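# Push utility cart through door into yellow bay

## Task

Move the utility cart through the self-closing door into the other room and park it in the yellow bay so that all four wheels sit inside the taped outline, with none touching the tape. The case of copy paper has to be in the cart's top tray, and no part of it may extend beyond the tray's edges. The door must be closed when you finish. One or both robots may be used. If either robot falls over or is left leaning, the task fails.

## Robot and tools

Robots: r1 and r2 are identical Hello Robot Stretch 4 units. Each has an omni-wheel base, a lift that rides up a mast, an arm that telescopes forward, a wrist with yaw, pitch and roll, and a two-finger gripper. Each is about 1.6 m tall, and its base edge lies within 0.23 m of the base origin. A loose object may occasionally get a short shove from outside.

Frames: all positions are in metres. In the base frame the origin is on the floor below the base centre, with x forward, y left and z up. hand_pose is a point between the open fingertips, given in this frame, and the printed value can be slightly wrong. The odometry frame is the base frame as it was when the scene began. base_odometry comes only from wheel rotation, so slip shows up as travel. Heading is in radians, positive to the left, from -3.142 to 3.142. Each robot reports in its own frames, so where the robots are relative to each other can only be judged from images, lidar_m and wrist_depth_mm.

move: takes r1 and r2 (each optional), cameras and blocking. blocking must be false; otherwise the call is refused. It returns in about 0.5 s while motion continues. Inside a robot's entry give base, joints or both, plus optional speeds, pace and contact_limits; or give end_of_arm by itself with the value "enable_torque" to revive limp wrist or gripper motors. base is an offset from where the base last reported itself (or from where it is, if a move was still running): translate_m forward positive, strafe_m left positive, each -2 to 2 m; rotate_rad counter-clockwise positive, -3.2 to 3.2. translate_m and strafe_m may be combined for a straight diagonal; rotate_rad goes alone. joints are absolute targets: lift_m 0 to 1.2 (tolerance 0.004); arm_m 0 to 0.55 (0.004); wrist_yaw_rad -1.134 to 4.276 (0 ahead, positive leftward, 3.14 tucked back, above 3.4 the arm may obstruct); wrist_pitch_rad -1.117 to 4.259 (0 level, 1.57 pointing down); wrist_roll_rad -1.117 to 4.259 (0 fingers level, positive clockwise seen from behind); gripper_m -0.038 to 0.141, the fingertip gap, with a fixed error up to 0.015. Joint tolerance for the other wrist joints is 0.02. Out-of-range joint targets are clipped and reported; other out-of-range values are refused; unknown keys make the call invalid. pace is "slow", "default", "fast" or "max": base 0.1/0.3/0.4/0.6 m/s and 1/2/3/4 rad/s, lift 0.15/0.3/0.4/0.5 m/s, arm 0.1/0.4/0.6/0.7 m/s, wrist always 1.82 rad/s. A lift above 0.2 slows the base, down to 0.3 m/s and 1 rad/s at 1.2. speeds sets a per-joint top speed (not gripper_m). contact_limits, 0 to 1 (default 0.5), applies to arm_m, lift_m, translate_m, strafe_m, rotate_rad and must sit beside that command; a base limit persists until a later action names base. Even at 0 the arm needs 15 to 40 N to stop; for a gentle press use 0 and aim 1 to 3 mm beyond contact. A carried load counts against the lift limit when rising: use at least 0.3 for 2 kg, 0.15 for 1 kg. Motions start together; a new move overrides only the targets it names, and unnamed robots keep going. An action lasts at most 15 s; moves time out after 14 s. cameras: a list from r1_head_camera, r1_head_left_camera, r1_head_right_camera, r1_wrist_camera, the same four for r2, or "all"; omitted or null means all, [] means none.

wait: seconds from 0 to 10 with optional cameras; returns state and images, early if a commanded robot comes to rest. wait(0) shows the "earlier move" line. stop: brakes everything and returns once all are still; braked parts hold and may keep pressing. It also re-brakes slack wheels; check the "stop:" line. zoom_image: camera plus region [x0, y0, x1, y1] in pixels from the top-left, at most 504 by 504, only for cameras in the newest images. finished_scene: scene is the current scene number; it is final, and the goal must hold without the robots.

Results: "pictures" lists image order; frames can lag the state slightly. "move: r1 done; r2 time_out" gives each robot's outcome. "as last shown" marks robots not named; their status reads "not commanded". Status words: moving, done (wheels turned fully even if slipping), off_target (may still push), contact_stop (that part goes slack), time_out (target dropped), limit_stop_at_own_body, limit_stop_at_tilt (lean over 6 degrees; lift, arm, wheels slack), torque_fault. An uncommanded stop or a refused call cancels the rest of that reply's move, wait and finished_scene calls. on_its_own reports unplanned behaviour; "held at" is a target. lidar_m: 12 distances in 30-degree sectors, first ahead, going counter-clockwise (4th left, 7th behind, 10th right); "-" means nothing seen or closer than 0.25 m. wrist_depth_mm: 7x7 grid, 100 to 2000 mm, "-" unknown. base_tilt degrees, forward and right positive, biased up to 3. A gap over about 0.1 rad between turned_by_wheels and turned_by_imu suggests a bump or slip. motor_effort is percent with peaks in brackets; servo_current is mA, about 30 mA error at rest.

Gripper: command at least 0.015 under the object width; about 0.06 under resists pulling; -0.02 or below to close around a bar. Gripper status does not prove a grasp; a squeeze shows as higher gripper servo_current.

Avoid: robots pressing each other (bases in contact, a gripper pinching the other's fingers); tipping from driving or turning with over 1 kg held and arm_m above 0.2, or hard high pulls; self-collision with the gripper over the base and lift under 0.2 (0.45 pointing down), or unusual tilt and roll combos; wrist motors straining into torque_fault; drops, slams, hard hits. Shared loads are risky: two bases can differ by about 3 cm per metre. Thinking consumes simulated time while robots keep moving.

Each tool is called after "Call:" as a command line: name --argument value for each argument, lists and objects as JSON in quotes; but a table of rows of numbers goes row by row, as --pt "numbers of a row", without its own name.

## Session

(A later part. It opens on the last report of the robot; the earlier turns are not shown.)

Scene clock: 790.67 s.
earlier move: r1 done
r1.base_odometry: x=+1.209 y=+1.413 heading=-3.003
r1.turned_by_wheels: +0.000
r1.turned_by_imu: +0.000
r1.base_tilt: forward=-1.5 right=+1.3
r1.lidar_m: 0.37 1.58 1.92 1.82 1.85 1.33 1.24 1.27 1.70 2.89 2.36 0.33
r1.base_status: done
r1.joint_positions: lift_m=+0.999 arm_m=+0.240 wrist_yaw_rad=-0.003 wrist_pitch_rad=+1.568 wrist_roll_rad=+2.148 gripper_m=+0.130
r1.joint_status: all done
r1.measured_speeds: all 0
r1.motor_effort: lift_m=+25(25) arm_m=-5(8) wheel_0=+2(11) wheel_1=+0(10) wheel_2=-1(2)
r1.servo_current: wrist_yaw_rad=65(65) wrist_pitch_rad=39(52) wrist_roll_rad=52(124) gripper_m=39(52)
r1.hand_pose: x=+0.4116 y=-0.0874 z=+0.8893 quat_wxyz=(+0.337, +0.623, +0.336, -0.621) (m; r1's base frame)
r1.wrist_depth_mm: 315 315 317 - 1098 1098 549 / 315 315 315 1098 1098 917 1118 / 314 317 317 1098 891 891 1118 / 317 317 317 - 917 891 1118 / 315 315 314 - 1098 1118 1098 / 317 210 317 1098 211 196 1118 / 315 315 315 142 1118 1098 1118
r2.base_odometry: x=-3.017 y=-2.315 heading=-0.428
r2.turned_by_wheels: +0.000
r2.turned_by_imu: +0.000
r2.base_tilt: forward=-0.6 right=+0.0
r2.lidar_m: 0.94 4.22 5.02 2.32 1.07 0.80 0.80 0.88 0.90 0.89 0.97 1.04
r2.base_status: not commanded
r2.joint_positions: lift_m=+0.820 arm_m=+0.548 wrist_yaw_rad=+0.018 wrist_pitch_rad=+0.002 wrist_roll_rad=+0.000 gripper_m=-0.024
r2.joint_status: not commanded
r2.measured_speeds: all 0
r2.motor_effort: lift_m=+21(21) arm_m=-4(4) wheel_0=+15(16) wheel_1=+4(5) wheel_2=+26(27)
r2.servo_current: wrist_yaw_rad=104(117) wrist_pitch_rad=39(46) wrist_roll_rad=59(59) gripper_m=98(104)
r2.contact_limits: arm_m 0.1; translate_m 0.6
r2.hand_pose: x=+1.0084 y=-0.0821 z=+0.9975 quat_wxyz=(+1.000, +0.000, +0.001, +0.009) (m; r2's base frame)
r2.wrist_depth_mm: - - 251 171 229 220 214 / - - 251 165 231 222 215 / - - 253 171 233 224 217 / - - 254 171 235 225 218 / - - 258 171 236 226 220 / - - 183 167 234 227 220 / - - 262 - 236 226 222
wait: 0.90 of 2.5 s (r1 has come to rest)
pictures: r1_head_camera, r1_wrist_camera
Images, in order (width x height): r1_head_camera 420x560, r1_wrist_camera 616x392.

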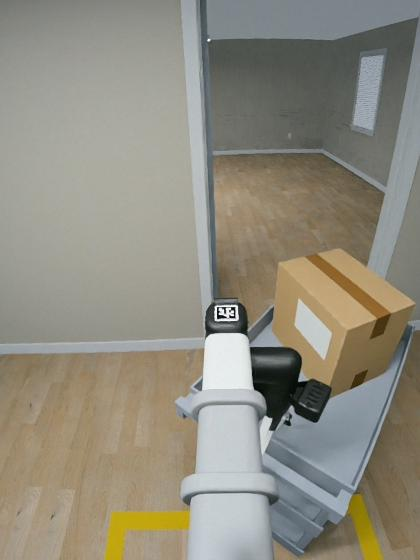

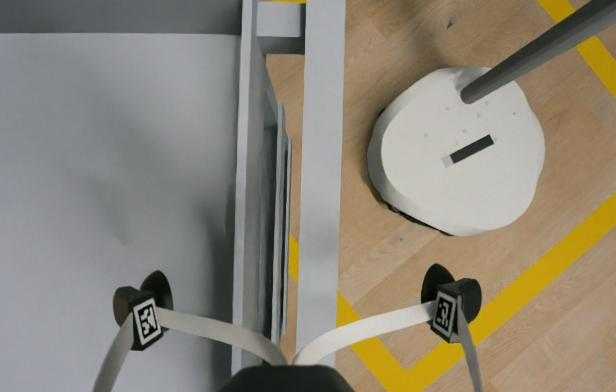

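Call:
move --blocking false --r1 '{"joints":{"lift_m":0.927},"contact_limits":{"lift_m":0.2},"pace":"slow"}' --cameras '[]'

Call:
wait --seconds 2 --cameras '[]'

Call:
move --blocking false --r1 '{"joints":{"gripper_m":0.015}}' --cameras '[]'

Call:
wait --seconds 2 --cameras '["r1_wrist_camera"]'

Call:
move --blocking false --r1 '{"base":{"translate_m":-0.5},"joints":{"wrist_roll_rad":1.75},"speeds":{"wrist_roll_rad":0.08},"pace":"slow","contact_limits":{"translate_m":0.7}}' --cameras '[]'

Call:
wait --seconds 7 --cameras '["r1_head_camera","r1_head_left_camera","r1_wrist_camera"]'

Scene clock: 803.17 s.
move: r1 moving
r1.base_odometry: x=+1.209 y=+1.413 heading=-3.003
r1.turned_by_wheels: +0.000
r1.turned_by_imu: +0.000
r1.base_tilt: forward=-1.6 right=+1.3
r1.lidar_m: 0.40 1.58 1.95 1.81 1.85 1.30 1.23 1.26 1.71 2.89 2.34 0.33
r1.base_status: not commanded
r1.joint_positions: lift_m=+0.975 arm_m=+0.240 wrist_yaw_rad=-0.003 wrist_pitch_rad=+1.568 wrist_roll_rad=+2.148 gripper_m=+0.130
r1.joint_status: lift_m moving
r1.measured_speeds: translate_m=+0.000 strafe_m=+0.000 rotate_rad=+0.000 lift_m=-0.097 arm_m=+0.000 wrist_yaw_rad=+0.000 wrist_pitch_rad=+0.000 wrist_roll_rad=+0.000
r1.motor_effort: lift_m=+10(26) arm_m=-5(5) wheel_0=+2(2) wheel_1=-1(1) wheel_2=-1(1)
r1.servo_current: wrist_yaw_rad=46(72) wrist_pitch_rad=46(46) wrist_roll_rad=46(65) gripper_m=46(46)
r1.contact_limits: lift_m 0.2
r1.hand_pose: x=+0.4116 y=-0.0874 z=+0.8651 quat_wxyz=(+0.337, +0.623, +0.336, -0.621) (m; r1's base frame)
r1.wrist_depth_mm: 294 296 296 - 1078 1118 544 / 297 296 296 1098 1078 866 1078 / 294 294 297 1078 891 866 1078 / 294 294 294 - 878 854 1098 / 296 294 297 - 1098 1078 1098 / 296 210 256 866 211 195 1078 / 296 296 297 141 1098 1078 1098
r2: as last shown
r2.lidar_m: 0.96 4.23 4.99 2.34 1.05 0.83 0.82 0.89 0.90 0.87 0.97 1.04
r2.motor_effort: lift_m=+21(21) arm_m=-4(4) wheel_0=+15(16) wheel_1=+4(5) wheel_2=+26(26)
r2.servo_current: wrist_yaw_rad=117(117) wrist_pitch_rad=46(46) wrist_roll_rad=46(59) gripper_m=98(104)
r2.contact_limits: arm_m 0.1; translate_m 0.6
r2.wrist_depth_mm: - - 252 172 229 221 214 / - - 251 165 231 223 216 / - - 254 172 233 224 217 / - - 255 171 234 225 218 / - - 257 172 236 225 220 / - - 183 167 233 228 221 / - - 260 - 236 227 222
pictures: none
No camera images: "cameras" was empty.

Scene clock: 804.17 s.
earlier move: r1 done
r1.base_odometry: x=+1.209 y=+1.413 heading=-3.003
r1.turned_by_wheels: +0.000
r1.turned_by_imu: +0.000
r1.base_tilt: forward=-1.6 right=+1.3
r1.lidar_m: 0.41 1.60 1.93 1.82 1.87 1.33 1.23 1.28 1.71 2.89 2.34 0.32
r1.base_status: not commanded
r1.joint_positions: lift_m=+0.928 arm_m=+0.240 wrist_yaw_rad=-0.003 wrist_pitch_rad=+1.568 wrist_roll_rad=+2.148 gripper_m=+0.130
r1.joint_status: all done
r1.measured_speeds: all 0
r1.motor_effort: lift_m=+12(26) arm_m=-4(5) wheel_0=+2(3) wheel_1=-1(1) wheel_2=-1(1)
r1.servo_current: wrist_yaw_rad=52(72) wrist_pitch_rad=46(46) wrist_roll_rad=59(72) gripper_m=46(52)
r1.contact_limits: lift_m 0.2
r1.hand_pose: x=+0.4116 y=-0.0874 z=+0.8174 quat_wxyz=(+0.337, +0.623, +0.336, -0.621) (m; r1's base frame)
r1.wrist_depth_mm: 245 245 244 1042 1042 1042 559 / 245 245 230 1025 1042 831 1042 / 244 245 244 - 820 831 831 / 245 244 245 - 842 820 1025 / 246 244 207 - 1060 1042 1042 / 244 210 208 488 194 196 1042 / 244 244 213 144 1042 1042 1042
r2.base_odometry: x=-3.017 y=-2.315 heading=-0.428
r2.turned_by_wheels: +0.000
r2.turned_by_imu: +0.000
r2.base_tilt: forward=-0.6 right=+0.0
r2.lidar_m: 0.97 4.23 4.99 2.32 1.07 0.81 0.82 0.88 0.90 0.89 0.96 1.03
r2.base_status: not commanded
r2.joint_positions: lift_m=+0.820 arm_m=+0.548 wrist_yaw_rad=+0.018 wrist_pitch_rad=+0.002 wrist_roll_rad=+0.000 gripper_m=-0.024
r2.joint_status: not commanded
r2.measured_speeds: all 0
r2.on_its_own: wrist_yaw_rad is at rest, and its servo_current (111 mA) is outside its rest range (0 to 104 mA)
r2.motor_effort: lift_m=+21(21) arm_m=-4(5) wheel_0=+15(16) wheel_1=+4(5) wheel_2=+26(27)
r2.servo_current: wrist_yaw_rad=111(117) wrist_pitch_rad=46(46) wrist_roll_rad=39(59) gripper_m=104(104)
r2.contact_limits: arm_m 0.1; translate_m 0.6
r2.hand_pose: x=+1.0084 y=-0.0821 z=+0.9975 quat_wxyz=(+1.000, +0.000, +0.001, +0.009) (m; r2's base frame)
r2.wrist_depth_mm: - - 251 171 229 220 214 / - - 251 165 232 222 216 / - - 254 171 233 224 216 / - - 255 171 234 226 218 / - - 258 171 236 226 220 / - - 183 167 232 226 220 / - - 260 - 236 226 222
wait: 1.00 of 2 s (r1 has come to rest)
pictures: none
No camera images: "cameras" was empty.

Scene clock: 804.67 s.
move: r1 moving
r1.base_odometry: x=+1.209 y=+1.413 heading=-3.003
r1.turned_by_wheels: +0.000
r1.turned_by_imu: +0.000
r1.base_tilt: forward=-1.6 right=+1.3
r1.lidar_m: 0.44 1.57 1.95 1.82 1.87 1.31 1.24 1.26 1.69 2.88 2.38 0.34
r1.base_status: not commanded
r1.joint_positions: lift_m=+0.928 arm_m=+0.240 wrist_yaw_rad=-0.003 wrist_pitch_rad=+1.568 wrist_roll_rad=+2.148 gripper_m=+0.117
r1.joint_status: gripper_m moving
r1.measured_speeds: all 0
r1.motor_effort: lift_m=+12(12) arm_m=-5(5) wheel_0=+1(2) wheel_1=-1(1) wheel_2=-1(1)
r1.servo_current: wrist_yaw_rad=65(65) wrist_pitch_rad=46(52) wrist_roll_rad=52(52) gripper_m=78(78)
r1.contact_limits: lift_m 0.2
r1.hand_pose: x=+0.4116 y=-0.0874 z=+0.8174 quat_wxyz=(+0.337, +0.623, +0.336, -0.621) (m; r1's base frame)
r1.wrist_depth_mm: 244 245 244 1025 1025 1025 559 / 246 245 224 1025 831 820 1042 / 244 244 233 569 820 820 831 / 246 245 245 - 820 820 1042 / 244 244 245 - 1025 1025 1025 / 245 245 204 820 193 200 1042 / 245 244 210 141 1025 1025 1025
r2.base_odometry: x=-3.017 y=-2.315 heading=-0.428
r2.turned_by_wheels: +0.000
r2.turned_by_imu: +0.000
r2.base_tilt: forward=-0.7 right=+0.0
r2.lidar_m: 0.92 4.22 5.02 2.33 1.07 0.82 0.81 0.88 0.89 0.87 0.96 1.05
r2.base_status: not commanded
r2.joint_positions: lift_m=+0.820 arm_m=+0.548 wrist_yaw_rad=+0.018 wrist_pitch_rad=+0.002 wrist_roll_rad=+0.000 gripper_m=-0.024
r2.joint_status: not commanded
r2.measured_speeds: all 0
r2.motor_effort: lift_m=+21(21) arm_m=-4(4) wheel_0=+15(16) wheel_1=+4(5) wheel_2=+26(27)
r2.servo_current: wrist_yaw_rad=104(117) wrist_pitch_rad=46(52) wrist_roll_rad=52(52) gripper_m=98(104)
r2.contact_limits: arm_m 0.1; translate_m 0.6
r2.hand_pose: x=+1.0084 y=-0.0821 z=+0.9975 quat_wxyz=(+1.000, +0.000, +0.001, +0.009) (m; r2's base frame)
r2.wrist_depth_mm: - - 251 172 230 221 214 / - - 251 165 231 223 215 / - - 253 172 233 224 218 / - - 255 172 233 225 219 / - - 258 171 236 226 220 / - - 183 167 234 227 220 / - - 262 - 236 227 223
pictures: none
No camera images: "cameras" was empty.

Scene clock: 806.20 s.
earlier move: r1 done
r1.base_odometry: x=+1.209 y=+1.413 heading=-3.003
r1.turned_by_wheels: +0.000
r1.turned_by_imu: +0.000
r1.base_tilt: forward=-1.6 right=+1.3
r1.lidar_m: 0.42 1.57 1.95 1.82 1.87 1.31 1.24 1.26 1.69 2.88 2.35 0.33
r1.base_status: not commanded
r1.joint_positions: lift_m=+0.927 arm_m=+0.240 wrist_yaw_rad=-0.002 wrist_pitch_rad=+1.568 wrist_roll_rad=+2.148 gripper_m=+0.016
r1.joint_status: all done
r1.measured_speeds: all 0
r1.motor_effort: lift_m=+14(14) arm_m=-5(5) wheel_0=+2(2) wheel_1=-1(1) wheel_2=-1(1)
r1.servo_current: wrist_yaw_rad=39(65) wrist_pitch_rad=46(52) wrist_roll_rad=39(65) gripper_m=72(163)
r1.contact_limits: lift_m 0.2
r1.hand_pose: x=+0.4117 y=-0.0874 z=+0.8172 quat_wxyz=(+0.337, +0.623, +0.336, -0.621) (m; r1's base frame)
r1.wrist_depth_mm: 243 244 245 1025 1025 1025 569 / 243 245 243 1042 820 820 1008 / 242 244 244 1025 820 820 831 / 243 244 243 1025 820 820 1060 / 244 245 244 496 1025 1042 1042 / 243 244 183 1025 182 1025 1042 / 242 170 245 133 181 1042 1042
r2.base_odometry: x=-3.017 y=-2.315 heading=-0.428
r2.turned_by_wheels: +0.000
r2.turned_by_imu: +0.000
r2.base_tilt: forward=-0.6 right=+0.1
r2.lidar_m: 0.94 4.24 5.01 2.33 1.05 0.82 0.81 0.88 0.91 0.88 0.98 1.06
r2.base_status: not commanded
r2.joint_positions: lift_m=+0.820 arm_m=+0.548 wrist_yaw_rad=+0.018 wrist_pitch_rad=+0.002 wrist_roll_rad=+0.000 gripper_m=-0.024
r2.joint_status: not commanded
r2.measured_speeds: all 0
r2.motor_effort: lift_m=+21(21) arm_m=-4(4) wheel_0=+16(16) wheel_1=+4(5) wheel_2=+26(27)
r2.servo_current: wrist_yaw_rad=104(117) wrist_pitch_rad=39(52) wrist_roll_rad=39(59) gripper_m=98(104)
r2.contact_limits: arm_m 0.1; translate_m 0.6
r2.hand_pose: x=+1.0084 y=-0.0821 z=+0.9975 quat_wxyz=(+1.000, +0.000, +0.001, +0.009) (m; r2's base frame)
r2.wrist_depth_mm: - - 251 171 230 221 215 / - - 251 164 232 222 216 / - - 254 171 232 225 216 / - - 255 171 234 226 218 / - - 259 171 236 226 220 / - - 183 167 234 227 220 / - - 262 - 236 227 222
wait: 1.53 of 2 s (r1 has come to rest)
pictures: r1_wrist_camera
Images, in order (width x height): r1_wrist_camera 616x392.

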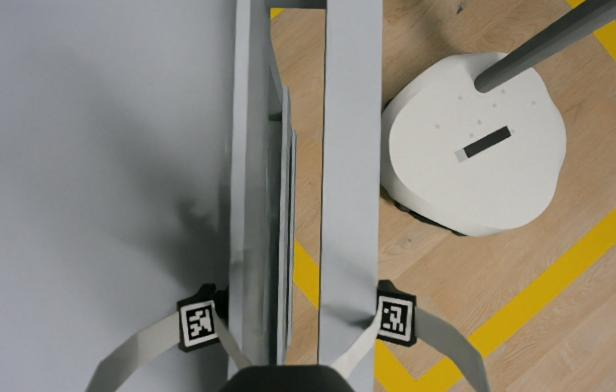

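Scene clock: 806.70 s.
move: r1 moving
r1.base_odometry: x=+1.221 y=+1.414 heading=-3.004
r1.turned_by_wheels: +0.000
r1.turned_by_imu: +0.000
r1.base_tilt: forward=-1.6 right=+1.3
r1.lidar_m: 0.42 1.58 1.96 1.80 1.85 1.30 1.22 1.25 1.67 2.89 2.41 0.33
r1.base_status: translate_m moving
r1.joint_positions: lift_m=+0.927 arm_m=+0.240 wrist_yaw_rad=-0.002 wrist_pitch_rad=+1.566 wrist_roll_rad=+2.121 gripper_m=+0.016
r1.joint_status: wrist_roll_rad moving
r1.measured_speeds: translate_m=-0.048 strafe_m=+0.000 rotate_rad=-0.001 lift_m=+0.000 arm_m=+0.000 wrist_yaw_rad=+0.000 wrist_pitch_rad=-0.017 wrist_roll_rad=-0.084
r1.motor_effort: lift_m=+14(14) arm_m=-5(5) wheel_0=-6(7) wheel_1=-5(7) wheel_2=+9(9)
r1.servo_current: wrist_yaw_rad=52(59) wrist_pitch_rad=46(52) wrist_roll_rad=39(85) gripper_m=72(72)
r1.contact_limits: lift_m 0.2; translate_m 0.7
r1.hand_pose: x=+0.4123 y=-0.0874 z=+0.8172 quat_wxyz=(+0.346, +0.619, +0.344, -0.616) (m; r1's base frame)
r1.wrist_depth_mm: 245 245 246 1025 - 1008 1008 / 245 244 245 1008 - 820 809 / 245 245 245 1042 809 820 820 / 245 246 245 1042 820 820 1025 / 246 246 245 504 1042 1025 1025 / 246 246 192 1042 182 1042 1025 / 247 157 246 138 1042 151 1008
r2: as last shown
r2.base_tilt: forward=-0.7 right=+0.0
r2.lidar_m: 0.96 4.24 5.03 2.35 1.08 0.81 0.82 0.88 0.89 0.88 0.95 1.04
r2.motor_effort: lift_m=+21(21) arm_m=-4(4) wheel_0=+15(16) wheel_1=+4(5) wheel_2=+26(26)
r2.servo_current: wrist_yaw_rad=98(111) wrist_pitch_rad=39(46) wrist_roll_rad=52(52) gripper_m=98(104)
r2.contact_limits: arm_m 0.1; translate_m 0.6
r2.wrist_depth_mm: - - 250 172 229 220 215 / - - 250 165 232 222 216 / - - 254 171 233 224 217 / - - 254 171 235 226 219 / - - 257 171 236 226 220 / - - 183 168 232 227 221 / - - 262 - 236 226 222
pictures: none
No camera images: "cameras" was empty.

Scene clock: 812.50 s.
earlier move: r1 done
r1.base_odometry: x=+1.704 y=+1.482 heading=-3.004
r1.turned_by_wheels: +0.000
r1.turned_by_imu: +0.001
r1.base_tilt: forward=-1.5 right=+1.3
r1.lidar_m: 0.40 0.44 1.92 1.79 1.16 0.80 0.73 0.77 1.01 2.42 2.99 0.37
r1.base_status: done
r1.joint_positions: lift_m=+0.927 arm_m=+0.240 wrist_yaw_rad=-0.002 wrist_pitch_rad=+1.564 wrist_roll_rad=+1.752 gripper_m=+0.016
r1.joint_status: all done
r1.measured_speeds: all 0
r1.motor_effort: lift_m=+14(14) arm_m=-5(5) wheel_0=-1(8) wheel_1=-3(7) wheel_2=+2(10)
r1.servo_current: wrist_yaw_rad=46(72) wrist_pitch_rad=52(59) wrist_roll_rad=52(91) gripper_m=72(78)
r1.contact_limits: lift_m 0.2; translate_m 0.7
r1.hand_pose: x=+0.4127 y=-0.0874 z=+0.8172 quat_wxyz=(+0.454, +0.545, +0.451, -0.542) (m; r1's base frame)
r1.wrist_depth_mm: 245 245 244 1025 - 1025 1025 / 245 246 245 1025 - 1060 1025 / 246 246 245 1025 1025 820 1042 / 246 245 246 1025 820 831 831 / 246 246 245 1042 831 820 820 / 247 246 191 1042 182 831 1042 / 248 173 245 135 1025 - 1025
r2.base_odometry: x=-3.017 y=-2.315 heading=-0.428
r2.turned_by_wheels: +0.000
r2.turned_by_imu: +0.001
r2.base_tilt: forward=-0.6 right=+0.0
r2.lidar_m: 0.96 4.25 5.00 2.31 1.07 0.83 0.80 0.89 0.87 0.86 0.96 1.04
r2.base_status: not commanded
r2.joint_positions: lift_m=+0.820 arm_m=+0.548 wrist_yaw_rad=+0.018 wrist_pitch_rad=+0.002 wrist_roll_rad=+0.000 gripper_m=-0.024
r2.joint_status: not commanded
r2.measured_speeds: all 0
r2.on_its_own: wrist_yaw_rad is at rest, and its servo_current (124 mA) is outside its rest range (0 to 104 mA)
r2.motor_effort: lift_m=+21(21) arm_m=-4(4) wheel_0=+16(16) wheel_1=+4(5) wheel_2=+26(27)
r2.servo_current: wrist_yaw_rad=124(124) wrist_pitch_rad=39(46) wrist_roll_rad=39(65) gripper_m=98(111)
r2.contact_limits: arm_m 0.1; translate_m 0.6
r2.hand_pose: x=+1.0084 y=-0.0821 z=+0.9975 quat_wxyz=(+1.000, +0.000, +0.001, +0.009) (m; r2's base frame)
r2.wrist_depth_mm: - - 251 172 229 220 215 / - - 252 165 232 223 216 / - - 253 171 234 224 216 / - - 255 171 234 226 219 / - - 258 171 236 226 220 / - - 183 168 233 227 220 / - - 262 - 236 226 223
wait: 5.80 of 7 s (r1 has come to rest)
pictures: r1_head_camera, r1_head_left_camera, r1_wrist_camera
Images, in order (width x height): r1_head_camera 420x560, r1_head_left_camera 420x672, r1_wrist_camera 616x392.

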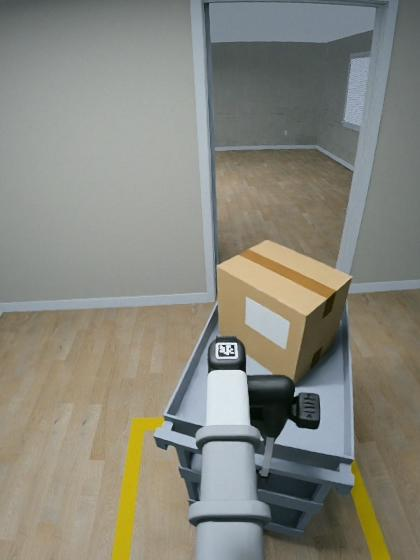

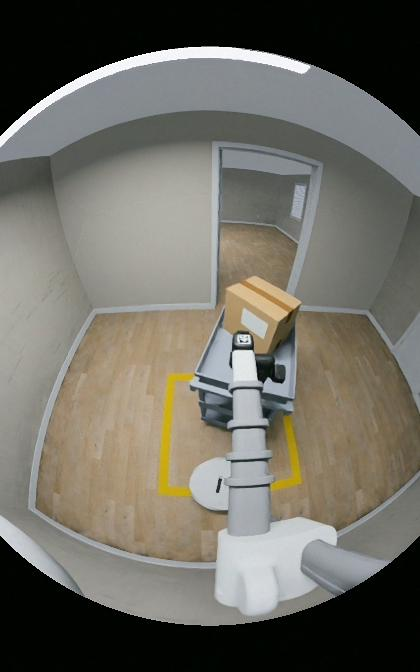

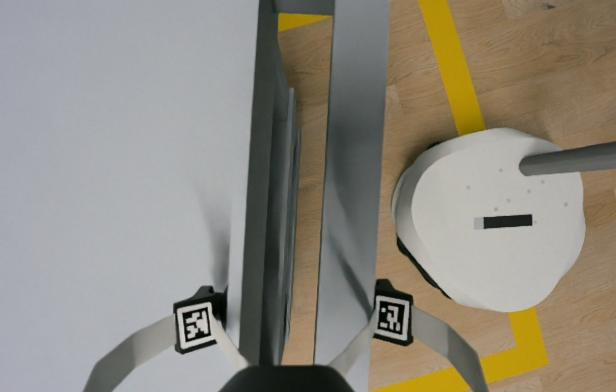

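Call:
move --r1 '{"base":{"translate_m":-0.24,"strafe_m":0.08},"pace":"slow","contact_limits":{"translate_m":0.7}}' --blocking false --cameras '[]'

Call:
wait --seconds 5 --cameras '["r1_head_camera","r1_head_left_camera","r1_head_right_camera","r1_wrist_camera","r2_head_camera"]'

Scene clock: 833.70 s.
move: r1 moving
r1.base_odometry: x=+1.717 y=+1.479 heading=-3.004
r1.turned_by_wheels: -0.001
r1.turned_by_imu: -0.001
r1.base_tilt: forward=-1.6 right=+1.3
r1.lidar_m: 0.38 0.46 1.90 1.78 1.14 0.77 0.72 0.76 1.01 2.39 2.98 0.38
r1.base_status: translate_m moving; strafe_m moving
r1.joint_positions: lift_m=+0.927 arm_m=+0.240 wrist_yaw_rad=-0.002 wrist_pitch_rad=+1.564 wrist_roll_rad=+1.752 gripper_m=+0.016
r1.joint_status: not commanded
r1.measured_speeds: translate_m=-0.050 strafe_m=+0.017 rotate_rad=-0.002 lift_m=+0.000 arm_m=+0.000 wrist_yaw_rad=+0.000 wrist_pitch_rad=+0.000 wrist_roll_rad=+0.000
r1.motor_effort: lift_m=+14(14) arm_m=-5(5) wheel_0=-8(10) wheel_1=-4(6) wheel_2=+7(10)
r1.servo_current: wrist_yaw_rad=59(59) wrist_pitch_rad=46(52) wrist_roll_rad=52(59) gripper_m=65(72)
r1.contact_limits: lift_m 0.2; translate_m 0.7
r1.hand_pose: x=+0.4127 y=-0.0874 z=+0.8172 quat_wxyz=(+0.454, +0.545, +0.451, -0.542) (m; r1's base frame)
r1.wrist_depth_mm: 246 245 246 1008 - 1025 1042 / 247 247 246 1025 - 1025 1025 / 247 246 246 1025 1042 831 1025 / 248 248 245 1042 820 831 809 / 248 247 246 1025 831 809 820 / 247 246 196 1042 179 831 1025 / 247 158 246 139 1008 135 1025
r2.base_odometry: x=-3.017 y=-2.315 heading=-0.428
r2.turned_by_wheels: +0.000
r2.turned_by_imu: +0.000
r2.base_tilt: forward=-0.6 right=+0.0
r2.lidar_m: 0.94 4.23 5.00 2.33 1.05 0.82 0.80 0.89 0.91 0.87 0.94 1.05
r2.base_status: not commanded
r2.joint_positions: lift_m=+0.820 arm_m=+0.548 wrist_yaw_rad=+0.018 wrist_pitch_rad=+0.002 wrist_roll_rad=+0.000 gripper_m=-0.024
r2.joint_status: not commanded
r2.measured_speeds: all 0
r2.motor_effort: lift_m=+21(21) arm_m=-4(4) wheel_0=+15(16) wheel_1=+4(4) wheel_2=+26(26)
r2.servo_current: wrist_yaw_rad=117(117) wrist_pitch_rad=39(46) wrist_roll_rad=39(52) gripper_m=104(104)
r2.contact_limits: arm_m 0.1; translate_m 0.6
r2.hand_pose: x=+1.0084 y=-0.0821 z=+0.9975 quat_wxyz=(+1.000, +0.000, +0.001, +0.009) (m; r2's base frame)
r2.wrist_depth_mm: - - 251 171 229 221 214 / - - 253 165 231 222 216 / - - 254 171 233 224 217 / - - 255 171 235 225 219 / - - 258 171 236 226 220 / - - 183 167 233 227 220 / - - 262 - 236 227 222
pictures: none
No camera images: "cameras" was empty.

Scene clock: 836.97 s.
earlier move: r1 done
r1.base_odometry: x=+1.952 y=+1.435 heading=-3.004
r1.turned_by_wheels: +0.000
r1.turned_by_imu: -0.001
r1.base_tilt: forward=-1.6 right=+1.3
r1.lidar_m: 0.38 0.41 1.79 1.69 0.81 0.55 0.48 0.53 0.72 1.68 3.09 0.39
r1.base_status: done
r1.joint_positions: lift_m=+0.927 arm_m=+0.240 wrist_yaw_rad=-0.002 wrist_pitch_rad=+1.564 wrist_roll_rad=+1.752 gripper_m=+0.016
r1.joint_status: not commanded
r1.measured_speeds: all 0
r1.motor_effort: lift_m=+14(14) arm_m=-5(5) wheel_0=-7(12) wheel_1=-2(7) wheel_2=+1(10)
r1.servo_current: wrist_yaw_rad=46(65) wrist_pitch_rad=52(59) wrist_roll_rad=39(65) gripper_m=65(72)
r1.contact_limits: lift_m 0.2; translate_m 0.7
r1.hand_pose: x=+0.4127 y=-0.0874 z=+0.8172 quat_wxyz=(+0.454, +0.545, +0.451, -0.542) (m; r1's base frame)
r1.wrist_depth_mm: 247 246 247 1025 1042 1008 1042 / 247 247 247 1025 1042 1042 1025 / 246 246 248 866 1025 854 1042 / 249 247 246 854 820 820 820 / 246 247 246 831 820 820 820 / 246 246 193 820 179 842 1025 / 248 164 246 500 1042 150 1025
r2.base_odometry: x=-3.017 y=-2.315 heading=-0.428
r2.turned_by_wheels: +0.000
r2.turned_by_imu: +0.000
r2.base_tilt: forward=-0.6 right=+0.0
r2.lidar_m: 0.96 4.23 4.97 2.32 1.07 0.83 0.82 0.89 0.90 0.87 0.97 1.05
r2.base_status: not commanded
r2.joint_positions: lift_m=+0.820 arm_m=+0.548 wrist_yaw_rad=+0.018 wrist_pitch_rad=+0.002 wrist_roll_rad=+0.000 gripper_m=-0.024
r2.joint_status: not commanded
r2.measured_speeds: all 0
r2.on_its_own: wrist_yaw_rad is at rest, and its servo_current (111 mA) is outside its rest range (0 to 104 mA)
r2.motor_effort: lift_m=+21(21) arm_m=-4(5) wheel_0=+15(16) wheel_1=+4(5) wheel_2=+26(27)
r2.servo_current: wrist_yaw_rad=111(117) wrist_pitch_rad=39(52) wrist_roll_rad=46(59) gripper_m=104(104)
r2.contact_limits: arm_m 0.1; translate_m 0.6
r2.hand_pose: x=+1.0084 y=-0.0821 z=+0.9975 quat_wxyz=(+1.000, +0.000, +0.001, +0.009) (m; r2's base frame)
r2.wrist_depth_mm: - - 250 171 230 221 214 / - - 253 165 232 222 216 / - - 254 170 233 224 217 / - - 256 171 235 226 218 / - - 258 171 236 226 220 / - - 183 167 232 227 220 / - - 262 - 236 227 222
wait: 3.27 of 5 s (r1 has come to rest)
pictures: r1_head_camera, r1_head_left_camera, r1_head_right_camera, r1_wrist_camera, r2_head_camera
Images, in order (width x height): r1_head_camera 420x560, r1_head_left_camera 420x672, r1_head_right_camera 420x672, r1_wrist_camera 616x392, r2_head_camera 420x560.

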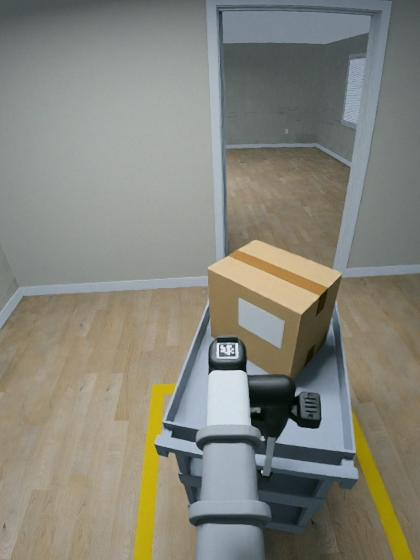

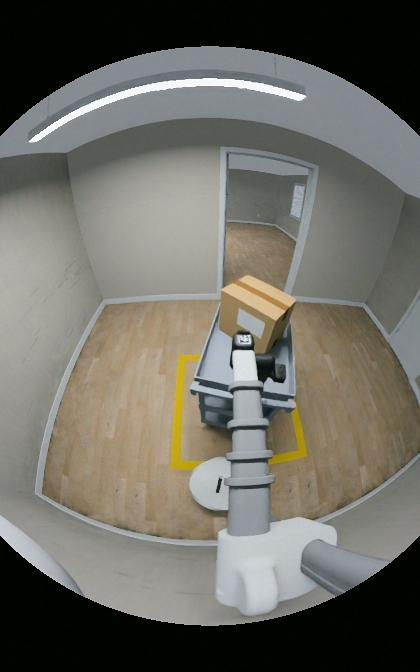

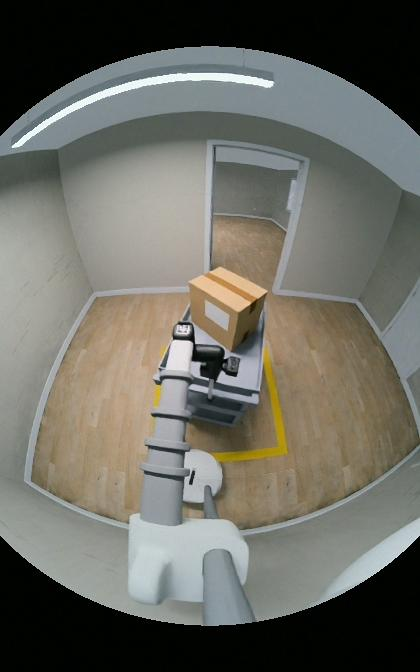

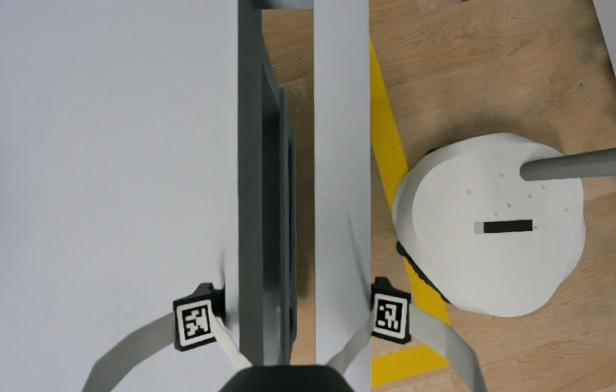

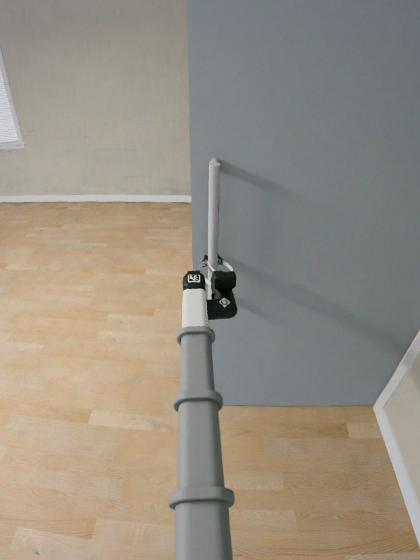

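Call:
move --r1 '{"joints":{"gripper_m":0.13}}' --blocking false --cameras '[]'

Call:
wait --seconds 3 --cameras '[]'

Call:
move --r1 '{"joints":{"lift_m":1.08}}' --r2 '{"base":{"translate_m":0.2},"pace":"slow"}' --blocking false --cameras '[]'

Call:
wait --seconds 3 --cameras '["r1_wrist_camera","r2_head_camera"]'

Scene clock: 852.07 s.
move: r1 moving
r1.base_odometry: x=+1.952 y=+1.435 heading=-3.004
r1.turned_by_wheels: +0.000
r1.turned_by_imu: +0.000
r1.base_tilt: forward=-1.6 right=+1.3
r1.lidar_m: 0.36 0.43 1.81 1.70 0.81 0.53 0.49 0.53 0.71 1.71 3.06 0.39
r1.base_status: not commanded
r1.joint_positions: lift_m=+0.927 arm_m=+0.240 wrist_yaw_rad=-0.002 wrist_pitch_rad=+1.566 wrist_roll_rad=+1.752 gripper_m=+0.035
r1.joint_status: gripper_m moving
r1.measured_speeds: translate_m=+0.000 strafe_m=+0.000 rotate_rad=+0.001 lift_m=+0.000 arm_m=+0.000 wrist_yaw_rad=+0.000 wrist_pitch_rad=+0.005 wrist_roll_rad=+0.000
r1.motor_effort: lift_m=+14(14) arm_m=-5(5) wheel_0=-7(8) wheel_1=-3(3) wheel_2=+1(1)
r1.servo_current: wrist_yaw_rad=52(59) wrist_pitch_rad=46(52) wrist_roll_rad=46(59) gripper_m=65(65)
r1.contact_limits: lift_m 0.2; translate_m 0.7
r1.hand_pose: x=+0.4122 y=-0.0874 z=+0.8172 quat_wxyz=(+0.453, +0.545, +0.451, -0.542) (m; r1's base frame)
r1.wrist_depth_mm: 247 246 246 1042 1042 1025 1042 / 247 246 247 1060 1042 1025 1042 / 246 247 247 1042 1042 831 1042 / 247 246 247 1008 831 820 820 / 246 247 246 854 831 820 820 / 245 247 192 809 181 820 1042 / 247 247 247 135 - 1025 1025
r2.base_odometry: x=-3.017 y=-2.315 heading=-0.428
r2.turned_by_wheels: +0.000
r2.turned_by_imu: +0.000
r2.base_tilt: forward=-0.6 right=+0.0
r2.lidar_m: 0.96 4.23 4.99 2.31 1.07 0.84 0.80 0.89 0.90 0.87 0.95 1.03
r2.base_status: not commanded
r2.joint_positions: lift_m=+0.820 arm_m=+0.548 wrist_yaw_rad=+0.018 wrist_pitch_rad=+0.002 wrist_roll_rad=+0.000 gripper_m=-0.024
r2.joint_status: not commanded
r2.measured_speeds: all 0
r2.motor_effort: lift_m=+21(21) arm_m=-4(4) wheel_0=+16(16) wheel_1=+5(5) wheel_2=+26(26)
r2.servo_current: wrist_yaw_rad=104(117) wrist_pitch_rad=39(46) wrist_roll_rad=39(52) gripper_m=91(104)
r2.contact_limits: arm_m 0.1; translate_m 0.6
r2.hand_pose: x=+1.0084 y=-0.0821 z=+0.9975 quat_wxyz=(+1.000, +0.000, +0.001, +0.009) (m; r2's base frame)
r2.wrist_depth_mm: - - 252 172 230 221 213 / - - 253 165 232 222 215 / - - 254 171 232 224 217 / - - 255 171 234 225 219 / - - 258 171 236 226 220 / - - 183 167 234 228 220 / - - 260 - 236 226 222
pictures: none
No camera images: "cameras" was empty.

Scene clock: 853.60 s.
earlier move: r1 done
r1.base_odometry: x=+1.952 y=+1.435 heading=-3.004
r1.turned_by_wheels: +0.000
r1.turned_by_imu: +0.000
r1.base_tilt: forward=-1.6 right=+1.3
r1.lidar_m: 0.37 0.41 1.80 1.69 0.78 0.55 0.50 0.52 0.69 1.71 3.08 0.39
r1.base_status: not commanded
r1.joint_positions: lift_m=+0.927 arm_m=+0.240 wrist_yaw_rad=-0.002 wrist_pitch_rad=+1.567 wrist_roll_rad=+1.752 gripper_m=+0.130
r1.joint_status: all done
r1.measured_speeds: all 0
r1.motor_effort: lift_m=+14(14) arm_m=-5(5) wheel_0=-5(8) wheel_1=-2(3) wheel_2=+1(1)
r1.servo_current: wrist_yaw_rad=33(65) wrist_pitch_rad=39(52) wrist_roll_rad=26(65) gripper_m=39(91)
r1.contact_limits: lift_m 0.2; translate_m 0.7
r1.hand_pose: x=+0.4119 y=-0.0874 z=+0.8172 quat_wxyz=(+0.453, +0.545, +0.451, -0.543) (m; r1's base frame)
r1.wrist_depth_mm: 243 244 245 1025 1025 1025 1042 / 245 245 225 1042 1042 1042 1042 / 244 245 223 - 1042 831 1025 / 244 245 244 1042 820 831 831 / 244 245 244 1025 820 831 831 / 245 210 208 866 189 202 1025 / 244 245 246 142 - 1025 1025
r2.base_odometry: x=-3.017 y=-2.315 heading=-0.428
r2.turned_by_wheels: +0.000
r2.turned_by_imu: +0.000
r2.base_tilt: forward=-0.6 right=+0.0
r2.lidar_m: 0.97 4.24 5.00 2.31 1.02 0.83 0.81 0.89 0.91 0.87 0.95 1.05
r2.base_status: not commanded
r2.joint_positions: lift_m=+0.820 arm_m=+0.548 wrist_yaw_rad=+0.018 wrist_pitch_rad=+0.002 wrist_roll_rad=+0.000 gripper_m=-0.024
r2.joint_status: not commanded
r2.measured_speeds: all 0
r2.on_its_own: wrist_yaw_rad is at rest, and its servo_current (111 mA) is outside its rest range (0 to 104 mA)
r2.motor_effort: lift_m=+21(21) arm_m=-5(5) wheel_0=+15(16) wheel_1=+4(5) wheel_2=+26(27)
r2.servo_current: wrist_yaw_rad=111(124) wrist_pitch_rad=39(52) wrist_roll_rad=52(59) gripper_m=104(104)
r2.contact_limits: arm_m 0.1; translate_m 0.6
r2.hand_pose: x=+1.0084 y=-0.0821 z=+0.9975 quat_wxyz=(+1.000, +0.000, +0.001, +0.009) (m; r2's base frame)
r2.wrist_depth_mm: - - 251 172 229 221 214 / - - 251 165 231 223 216 / - - 254 171 233 224 217 / - - 255 171 234 225 218 / - - 258 171 236 226 220 / - - 183 167 233 227 220 / - - 263 - 236 226 223
wait: 1.53 of 3 s (r1 has come to rest)
pictures: none
No camera images: "cameras" was empty.

Scene clock: 854.10 s.
move: r1 moving; r2 moving
r1.base_odometry: x=+1.952 y=+1.435 heading=-3.004
r1.turned_by_wheels: +0.000
r1.turned_by_imu: +0.000
r1.base_tilt: forward=-1.6 right=+1.3
r1.lidar_m: 0.37 0.43 1.78 1.70 0.81 0.54 0.50 0.52 0.73 1.71 3.10 0.40
r1.base_status: not commanded
r1.joint_positions: lift_m=+0.964 arm_m=+0.240 wrist_yaw_rad=-0.002 wrist_pitch_rad=+1.567 wrist_roll_rad=+1.752 gripper_m=+0.130
r1.joint_status: lift_m moving
r1.measured_speeds: translate_m=+0.000 strafe_m=+0.000 rotate_rad=+0.000 lift_m=+0.146 arm_m=+0.000 wrist_yaw_rad=+0.000 wrist_pitch_rad=+0.000 wrist_roll_rad=+0.000
r1.motor_effort: lift_m=+25(27) arm_m=-5(5) wheel_0=-6(6) wheel_1=-2(2) wheel_2=+1(1)
r1.servo_current: wrist_yaw_rad=59(59) wrist_pitch_rad=46(46) wrist_roll_rad=46(78) gripper_m=52(52)
r1.contact_limits: translate_m 0.7
r1.hand_pose: x=+0.4118 y=-0.0874 z=+0.8542 quat_wxyz=(+0.453, +0.545, +0.451, -0.543) (m; r1's base frame)
r1.wrist_depth_mm: 278 278 279 210 1060 1098 1060 / 278 278 279 603 1078 1078 1060 / 279 281 279 585 1042 854 1060 / 278 279 281 1078 878 854 1078 / 278 279 279 1078 866 854 1060 / 281 211 279 904 195 201 1060 / 279 279 281 142 - 1078 1098
r2.base_odometry: x=-3.006 y=-2.319 heading=-0.425
r2.turned_by_wheels: +0.003
r2.turned_by_imu: +0.004
r2.base_tilt: forward=-0.7 right=+0.0
r2.lidar_m: 0.92 4.21 4.98 2.32 1.10 0.84 0.82 0.90 0.91 0.87 0.96 1.06
r2.base_status: translate_m moving
r2.joint_positions: lift_m=+0.820 arm_m=+0.548 wrist_yaw_rad=+0.018 wrist_pitch_rad=+0.002 wrist_roll_rad=+0.000 gripper_m=-0.024
r2.joint_status: not commanded
r2.measured_speeds: translate_m=+0.049 strafe_m=+0.000 rotate_rad=+0.002 lift_m=+0.000 arm_m=+0.000 wrist_yaw_rad=+0.000 wrist_pitch_rad=+0.000 wrist_roll_rad=+0.000
r2.motor_effort: lift_m=+21(21) arm_m=-4(4) wheel_0=+21(26) wheel_1=+13(13) wheel_2=+6(25)
r2.servo_current: wrist_yaw_rad=104(111) wrist_pitch_rad=46(46) wrist_roll_rad=46(59) gripper_m=104(104)
r2.contact_limits: arm_m 0.1
r2.hand_pose: x=+1.0084 y=-0.0821 z=+0.9975 quat_wxyz=(+1.000, +0.000, +0.001, +0.009) (m; r2's base frame)
r2.wrist_depth_mm: - - 252 163 229 220 213 / - - 253 164 231 222 213 / - - 254 168 232 224 216 / - - 255 169 235 225 217 / - - 258 166 236 225 219 / - - 186 167 233 227 220 / - - 1863 - 237 225 221
pictures: none
No camera images: "cameras" was empty.

Scene clock: 855.30 s.
earlier move: r1 done; r2 moving
r1.base_odometry: x=+1.952 y=+1.435 heading=-3.004
r1.turned_by_wheels: +0.000
r1.turned_by_imu: +0.000
r1.base_tilt: forward=-1.6 right=+1.3
r1.lidar_m: 0.36 0.43 1.81 1.69 0.79 0.55 0.50 0.52 0.70 1.71 3.06 0.37
r1.base_status: not commanded
r1.joint_positions: lift_m=+1.079 arm_m=+0.240 wrist_yaw_rad=-0.002 wrist_pitch_rad=+1.568 wrist_roll_rad=+1.752 gripper_m=+0.130
r1.joint_status: all done
r1.measured_speeds: all 0
r1.motor_effort: lift_m=+25(28) arm_m=-5(5) wheel_0=-5(6) wheel_1=-2(3) wheel_2=+1(1)
r1.servo_current: wrist_yaw_rad=59(65) wrist_pitch_rad=39(52) wrist_roll_rad=52(78) gripper_m=46(52)
r1.contact_limits: translate_m 0.7
r1.hand_pose: x=+0.4118 y=-0.0874 z=+0.9693 quat_wxyz=(+0.453, +0.545, +0.451, -0.543) (m; r1's base frame)
r1.wrist_depth_mm: 1182 1182 1182 1182 1182 1182 1182 / 397 397 397 325 1160 1182 1205 / 392 397 397 640 1182 1182 1205 / 399 394 397 647 991 976 1182 / 394 397 397 1008 1060 960 1160 / 397 209 397 960 211 201 1229 / 397 392 397 142 1160 1182 1182
r2.base_odometry: x=-2.908 y=-2.364 heading=-0.427
r2.turned_by_wheels: -0.002
r2.turned_by_imu: +0.001
r2.base_tilt: forward=-0.7 right=+0.1
r2.lidar_m: 0.94 4.14 4.99 2.63 1.20 0.96 0.92 1.01 0.91 0.88 0.98 1.02
r2.base_status: translate_m moving
r2.joint_positions: lift_m=+0.820 arm_m=+0.548 wrist_yaw_rad=+0.018 wrist_pitch_rad=+0.002 wrist_roll_rad=+0.000 gripper_m=-0.024
r2.joint_status: not commanded
r2.measured_speeds: translate_m=+0.100 strafe_m=-0.001 rotate_rad=+0.001 lift_m=+0.000 arm_m=+0.000 wrist_yaw_rad=+0.000 wrist_pitch_rad=+0.000 wrist_roll_rad=+0.000
r2.motor_effort: lift_m=+21(21) arm_m=-4(5) wheel_0=+11(26) wheel_1=+8(15) wheel_2=+1(25)
r2.servo_current: wrist_yaw_rad=91(124) wrist_pitch_rad=39(46) wrist_roll_rad=39(59) gripper_m=98(104)
r2.contact_limits: arm_m 0.1
r2.hand_pose: x=+1.0084 y=-0.0821 z=+0.9975 quat_wxyz=(+1.000, +0.000, +0.001, +0.009) (m; r2's base frame)
r2.wrist_depth_mm: - - - 163 224 211 202 / - - 259 164 227 213 - / - - - 165 229 213 204 / - - - 166 231 216 206 / - - - 166 231 216 207 / - - 187 167 181 218 208 / - - 1921 - 232 213 209
wait: 1.20 of 3 s (r1 has come to rest)
pictures: r1_wrist_camera, r2_head_camera
Images, in order (width x height): r1_wrist_camera 616x392, r2_head_camera 420x560.

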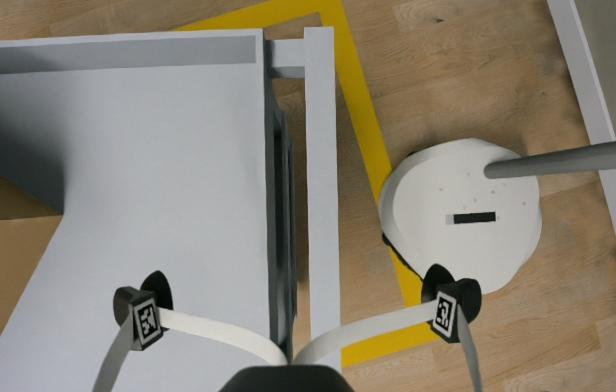

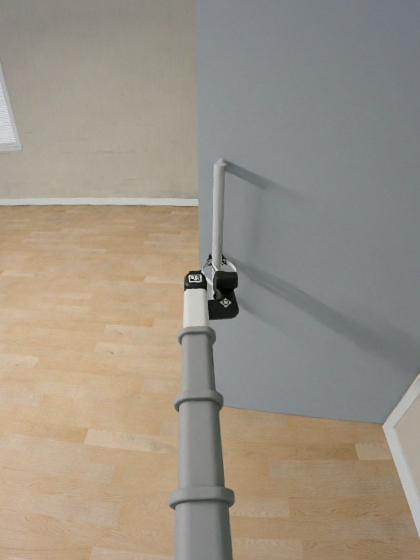

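Call:
move --r1 '{"joints":{"arm_m":0.03}}' --r2 '{"base":{"translate_m":0.15},"pace":"slow"}' --blocking false --cameras '[]'

Call:
wait --seconds 2.5 --cameras '[]'

Call:
move --r1 '{"base":{"strafe_m":0.8}}' --blocking false --cameras '[]'

Call:
wait --seconds 5 --cameras '["r1_head_right_camera","r1_head_camera","r2_head_camera"]'

Scene clock: 867.37 s.
earlier move: r2 done
move: r1 moving; r2 moving
r1.base_odometry: x=+1.952 y=+1.435 heading=-3.004
r1.turned_by_wheels: +0.000
r1.turned_by_imu: +0.000
r1.base_tilt: forward=-1.6 right=+1.2
r1.lidar_m: 0.36 0.42 1.80 1.69 0.80 0.56 0.50 0.52 0.72 1.69 3.07 0.35
r1.base_status: not commanded
r1.joint_positions: lift_m=+1.079 arm_m=+0.189 wrist_yaw_rad=-0.002 wrist_pitch_rad=+1.568 wrist_roll_rad=+1.752 gripper_m=+0.130
r1.joint_status: arm_m moving
r1.measured_speeds: translate_m=+0.000 strafe_m=+0.000 rotate_rad=+0.000 lift_m=+0.000 arm_m=-0.195 wrist_yaw_rad=+0.000 wrist_pitch_rad=+0.000 wrist_roll_rad=+0.000
r1.motor_effort: lift_m=+25(25) arm_m=-4(7) wheel_0=-6(6) wheel_1=-2(2) wheel_2=+1(1)
r1.servo_current: wrist_yaw_rad=33(65) wrist_pitch_rad=46(46) wrist_roll_rad=46(59) gripper_m=39(46)
r1.contact_limits: translate_m 0.7
r1.hand_pose: x=+0.3610 y=-0.0874 z=+0.9693 quat_wxyz=(+0.453, +0.544, +0.452, -0.543) (m; r1's base frame)
r1.wrist_depth_mm: 1182 1182 1160 1182 1182 1182 1182 / 397 394 394 1182 1205 1182 1205 / 394 397 394 1182 1205 1182 1182 / 397 397 397 1205 976 991 1182 / 399 397 397 1205 976 976 1182 / 397 210 389 1182 211 202 1182 / 397 394 397 142 1182 1205 1182
r2.base_odometry: x=-2.824 y=-2.403 heading=-0.429
r2.turned_by_wheels: -0.002
r2.turned_by_imu: -0.001
r2.base_tilt: forward=-0.7 right=+0.1
r2.lidar_m: 0.97 3.99 4.98 2.92 1.35 1.05 1.01 1.12 0.92 0.90 0.99 0.98
r2.base_status: translate_m moving
r2.joint_positions: lift_m=+0.820 arm_m=+0.548 wrist_yaw_rad=+0.003 wrist_pitch_rad=+0.002 wrist_roll_rad=+0.000 gripper_m=-0.024
r2.joint_status: not commanded
r2.measured_speeds: translate_m=+0.049 strafe_m=+0.000 rotate_rad=+0.001 lift_m=+0.000 arm_m=+0.000 wrist_yaw_rad=-0.001 wrist_pitch_rad=+0.000 wrist_roll_rad=+0.000
r2.motor_effort: lift_m=+21(21) arm_m=-4(5) wheel_0=-2(3) wheel_1=+3(5) wheel_2=-8(10)
r2.servo_current: wrist_yaw_rad=33(65) wrist_pitch_rad=46(46) wrist_roll_rad=59(59) gripper_m=98(104)
r2.contact_limits: arm_m 0.1
r2.hand_pose: x=+1.0071 y=-0.0866 z=+0.9975 quat_wxyz=(+1.000, +0.000, +0.001, +0.001) (m; r2's base frame)
r2.wrist_depth_mm: - - - 162 224 208 196 / - - - 165 227 210 198 / - - - 165 226 211 200 / - - - 166 230 212 200 / - - - 167 230 213 202 / - - 186 167 181 213 203 / - 1983 - - 230 211 204
pictures: none
No camera images: "cameras" was empty.

Scene clock: 868.60 s.
earlier move: r1 done; r2 moving
r1.base_odometry: x=+1.952 y=+1.435 heading=-3.004
r1.turned_by_wheels: +0.000
r1.turned_by_imu: +0.000
r1.base_tilt: forward=-1.6 right=+1.3
r1.lidar_m: 0.35 0.42 1.80 1.70 0.80 0.56 0.50 0.50 0.73 1.73 3.08 0.38
r1.base_status: not commanded
r1.joint_positions: lift_m=+1.079 arm_m=+0.030 wrist_yaw_rad=-0.002 wrist_pitch_rad=+1.568 wrist_roll_rad=+1.752 gripper_m=+0.130
r1.joint_status: all done
r1.measured_speeds: all 0
r1.motor_effort: lift_m=+25(25) arm_m=-5(7) wheel_0=-5(6) wheel_1=-2(2) wheel_2=+1(1)
r1.servo_current: wrist_yaw_rad=59(65) wrist_pitch_rad=46(59) wrist_roll_rad=46(65) gripper_m=39(46)
r1.contact_limits: translate_m 0.7
r1.hand_pose: x=+0.2017 y=-0.0874 z=+0.9693 quat_wxyz=(+0.453, +0.544, +0.452, -0.543) (m; r1's base frame)
r1.wrist_depth_mm: 1182 1182 1160 1182 1205 1205 - / 1160 1182 1182 1182 1229 1205 - / - 654 1138 1205 1182 1205 - / - 647 1205 1042 960 621 389 / - 647 1182 1008 976 1205 1160 / - 195 1205 1182 976 201 1205 / - - 1182 142 1205 1182 1205
r2.base_odometry: x=-2.726 y=-2.448 heading=-0.432
r2.turned_by_wheels: -0.003
r2.turned_by_imu: -0.006
r2.base_tilt: forward=-0.7 right=+0.1
r2.lidar_m: 0.95 3.87 4.97 3.21 1.48 1.14 1.13 1.18 0.95 0.92 0.99 0.96
r2.base_status: translate_m moving
r2.joint_positions: lift_m=+0.820 arm_m=+0.548 wrist_yaw_rad=-0.011 wrist_pitch_rad=+0.002 wrist_roll_rad=+0.000 gripper_m=-0.024
r2.joint_status: not commanded
r2.measured_speeds: translate_m=+0.078 strafe_m=+0.001 rotate_rad=-0.001 lift_m=+0.000 arm_m=+0.000 wrist_yaw_rad=-0.013 wrist_pitch_rad=+0.000 wrist_roll_rad=+0.000
r2.motor_effort: lift_m=+21(21) arm_m=-4(5) wheel_0=-19(19) wheel_1=-7(8) wheel_2=-19(19)
r2.servo_current: wrist_yaw_rad=59(65) wrist_pitch_rad=39(46) wrist_roll_rad=52(59) gripper_m=91(104)
r2.contact_limits: arm_m 0.1
r2.hand_pose: x=+1.0059 y=-0.0905 z=+0.9975 quat_wxyz=(+1.000, +0.000, +0.001, -0.005) (m; r2's base frame)
r2.wrist_depth_mm: - - - 163 224 205 192 / - - - 164 224 206 194 / - - - 165 226 208 195 / - - - 165 227 209 196 / - - - 166 230 211 197 / - - - 167 179 208 198 / - 1983 147 - 230 210 199
wait: 1.23 of 2.5 s (r1 has come to rest)
pictures: none
No camera images: "cameras" was empty.

Scene clock: 869.10 s.
earlier move: r2 moving
move: r1 moving
r1.base_odometry: x=+1.957 y=+1.399 heading=-3.004
r1.turned_by_wheels: +0.000
r1.turned_by_imu: +0.000
r1.base_tilt: forward=-1.6 right=+1.3
r1.lidar_m: 0.38 0.46 1.77 1.65 0.79 0.53 0.51 0.52 0.72 1.70 3.14 0.38
r1.base_status: strafe_m moving
r1.joint_positions: lift_m=+1.079 arm_m=+0.030 wrist_yaw_rad=-0.002 wrist_pitch_rad=+1.568 wrist_roll_rad=+1.752 gripper_m=+0.130
r1.joint_status: not commanded
r1.measured_speeds: translate_m=+0.000 strafe_m=+0.140 rotate_rad=+0.001 lift_m=+0.000 arm_m=+0.000 wrist_yaw_rad=+0.000 wrist_pitch_rad=+0.000 wrist_roll_rad=+0.000
r1.motor_effort: lift_m=+25(25) arm_m=-5(5) wheel_0=-8(11) wheel_1=+9(11) wheel_2=+1(1)
r1.servo_current: wrist_yaw_rad=52(52) wrist_pitch_rad=39(46) wrist_roll_rad=52(65) gripper_m=39(52)
r1.hand_pose: x=+0.2017 y=-0.0874 z=+0.9693 quat_wxyz=(+0.453, +0.544, +0.452, -0.543) (m; r1's base frame)
r1.wrist_depth_mm: 1182 1182 1160 1182 1182 1182 - / 336 1160 1205 1182 1182 1205 - / 330 668 1182 1160 1182 1205 - / - - 1182 1060 976 627 389 / - 654 1160 991 976 1205 1160 / - 194 1205 1182 960 202 1205 / - 334 1182 146 1160 1205 1205
r2.base_odometry: x=-2.702 y=-2.459 heading=-0.433
r2.turned_by_wheels: -0.001
r2.turned_by_imu: -0.003
r2.base_tilt: forward=-0.6 right=+0.0
r2.lidar_m: 0.96 3.87 4.94 3.32 1.53 1.18 1.15 1.21 0.95 0.91 1.01 0.95
r2.base_status: translate_m moving
r2.joint_positions: lift_m=+0.820 arm_m=+0.548 wrist_yaw_rad=-0.015 wrist_pitch_rad=+0.002 wrist_roll_rad=+0.000 gripper_m=-0.024
r2.joint_status: not commanded
r2.measured_speeds: translate_m=+0.028 strafe_m=+0.000 rotate_rad=-0.002 lift_m=+0.000 arm_m=+0.000 wrist_yaw_rad=-0.003 wrist_pitch_rad=+0.000 wrist_roll_rad=+0.000
r2.motor_effort: lift_m=+21(21) arm_m=-4(4) wheel_0=-28(28) wheel_1=-10(12) wheel_2=-23(23)
r2.servo_current: wrist_yaw_rad=78(85) wrist_pitch_rad=33(46) wrist_roll_rad=52(59) gripper_m=91(98)
r2.contact_limits: arm_m 0.1
r2.hand_pose: x=+1.0055 y=-0.0916 z=+0.9975 quat_wxyz=(+1.000, +0.000, +0.001, -0.007) (m; r2's base frame)
r2.wrist_depth_mm: - - - 167 220 204 191 / - - - 162 220 206 193 / - - - 163 224 207 195 / - - - 164 223 208 196 / - - - 166 227 210 196 / - - - 167 178 205 197 / - - 144 - 230 215 198
pictures: none
No camera images: "cameras" was empty.

Scene clock: 869.63 s.
earlier move: r1 moving; r2 done
r1.base_odometry: x=+1.973 y=+1.282 heading=-3.004
r1.turned_by_wheels: +0.000
r1.turned_by_imu: +0.001
r1.base_tilt: forward=-1.6 right=+1.3
r1.lidar_m: 0.39 2.33 1.64 1.55 0.79 0.55 0.49 0.55 0.74 1.74 0.50 0.45
r1.base_status: strafe_m moving
r1.joint_positions: lift_m=+1.080 arm_m=+0.030 wrist_yaw_rad=-0.002 wrist_pitch_rad=+1.568 wrist_roll_rad=+1.752 gripper_m=+0.130
r1.joint_status: not commanded
r1.measured_speeds: translate_m=+0.000 strafe_m=+0.295 rotate_rad=+0.001 lift_m=+0.000 arm_m=+0.000 wrist_yaw_rad=+0.000 wrist_pitch_rad=+0.000 wrist_roll_rad=+0.000
r1.motor_effort: lift_m=+24(25) arm_m=-5(5) wheel_0=-12(12) wheel_1=+9(11) wheel_2=+1(1)
r1.servo_current: wrist_yaw_rad=52(65) wrist_pitch_rad=46(52) wrist_roll_rad=46(65) gripper_m=39(52)
r1.hand_pose: x=+0.2017 y=-0.0874 z=+0.9694 quat_wxyz=(+0.453, +0.544, +0.452, -0.543) (m; r1's base frame)
r1.wrist_depth_mm: 336 1182 1205 1205 1182 1182 - / - 691 1205 1205 1182 1160 - / 332 - 1160 1182 1182 1205 - / 347 - 1160 1060 946 621 389 / 340 654 1182 991 976 1160 1205 / - 195 1205 1205 976 200 1205 / - 488 1182 146 1160 1182 1205
r2.base_odometry: x=-2.699 y=-2.460 heading=-0.433
r2.turned_by_wheels: +0.000
r2.turned_by_imu: +0.000
r2.base_tilt: forward=-0.6 right=+0.1
r2.lidar_m: 0.94 3.84 4.94 3.33 1.53 1.19 1.17 1.23 0.94 0.92 1.00 0.95
r2.base_status: done
r2.joint_positions: lift_m=+0.820 arm_m=+0.548 wrist_yaw_rad=-0.015 wrist_pitch_rad=+0.002 wrist_roll_rad=+0.000 gripper_m=-0.024
r2.joint_status: not commanded
r2.measured_speeds: all 0
r2.motor_effort: lift_m=+21(21) arm_m=-4(4) wheel_0=-24(28) wheel_1=-11(12) wheel_2=-24(25)
r2.servo_current: wrist_yaw_rad=91(98) wrist_pitch_rad=46(46) wrist_roll_rad=39(59) gripper_m=91(98)
r2.contact_limits: arm_m 0.1
r2.hand_pose: x=+1.0055 y=-0.0918 z=+0.9975 quat_wxyz=(+1.000, +0.000, +0.001, -0.008) (m; r2's base frame)
r2.wrist_depth_mm: - - - 161 221 205 191 / - - - 162 220 205 193 / - - - 164 224 208 195 / - - - 164 223 208 195 / - - - 166 226 210 196 / - - - 167 179 206 197 / - - - - 229 216 197
wait: 0.53 of 5 s (r2 has come to rest)
pictures: r1_head_camera, r1_head_right_camera, r2_head_camera
Images, in order (width x height): r1_head_camera 420x560, r1_head_right_camera 420x672, r2_head_camera 420x560.

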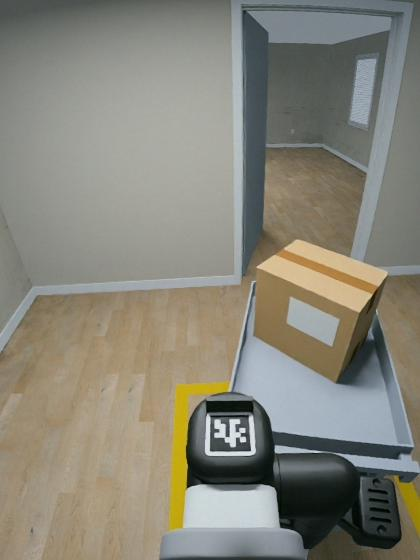

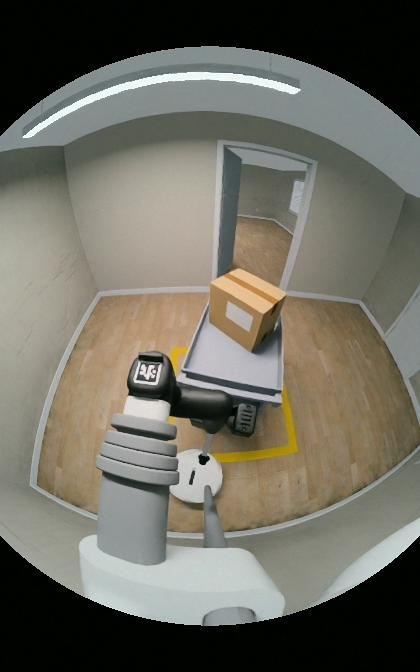

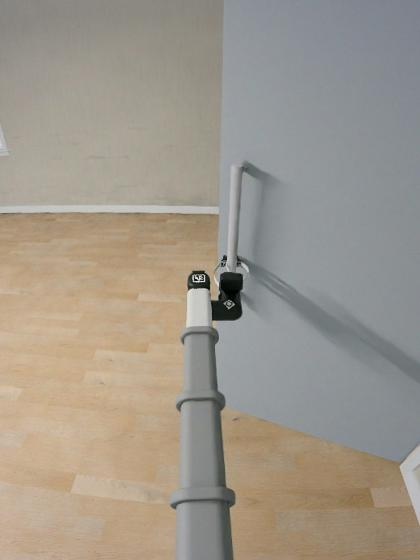

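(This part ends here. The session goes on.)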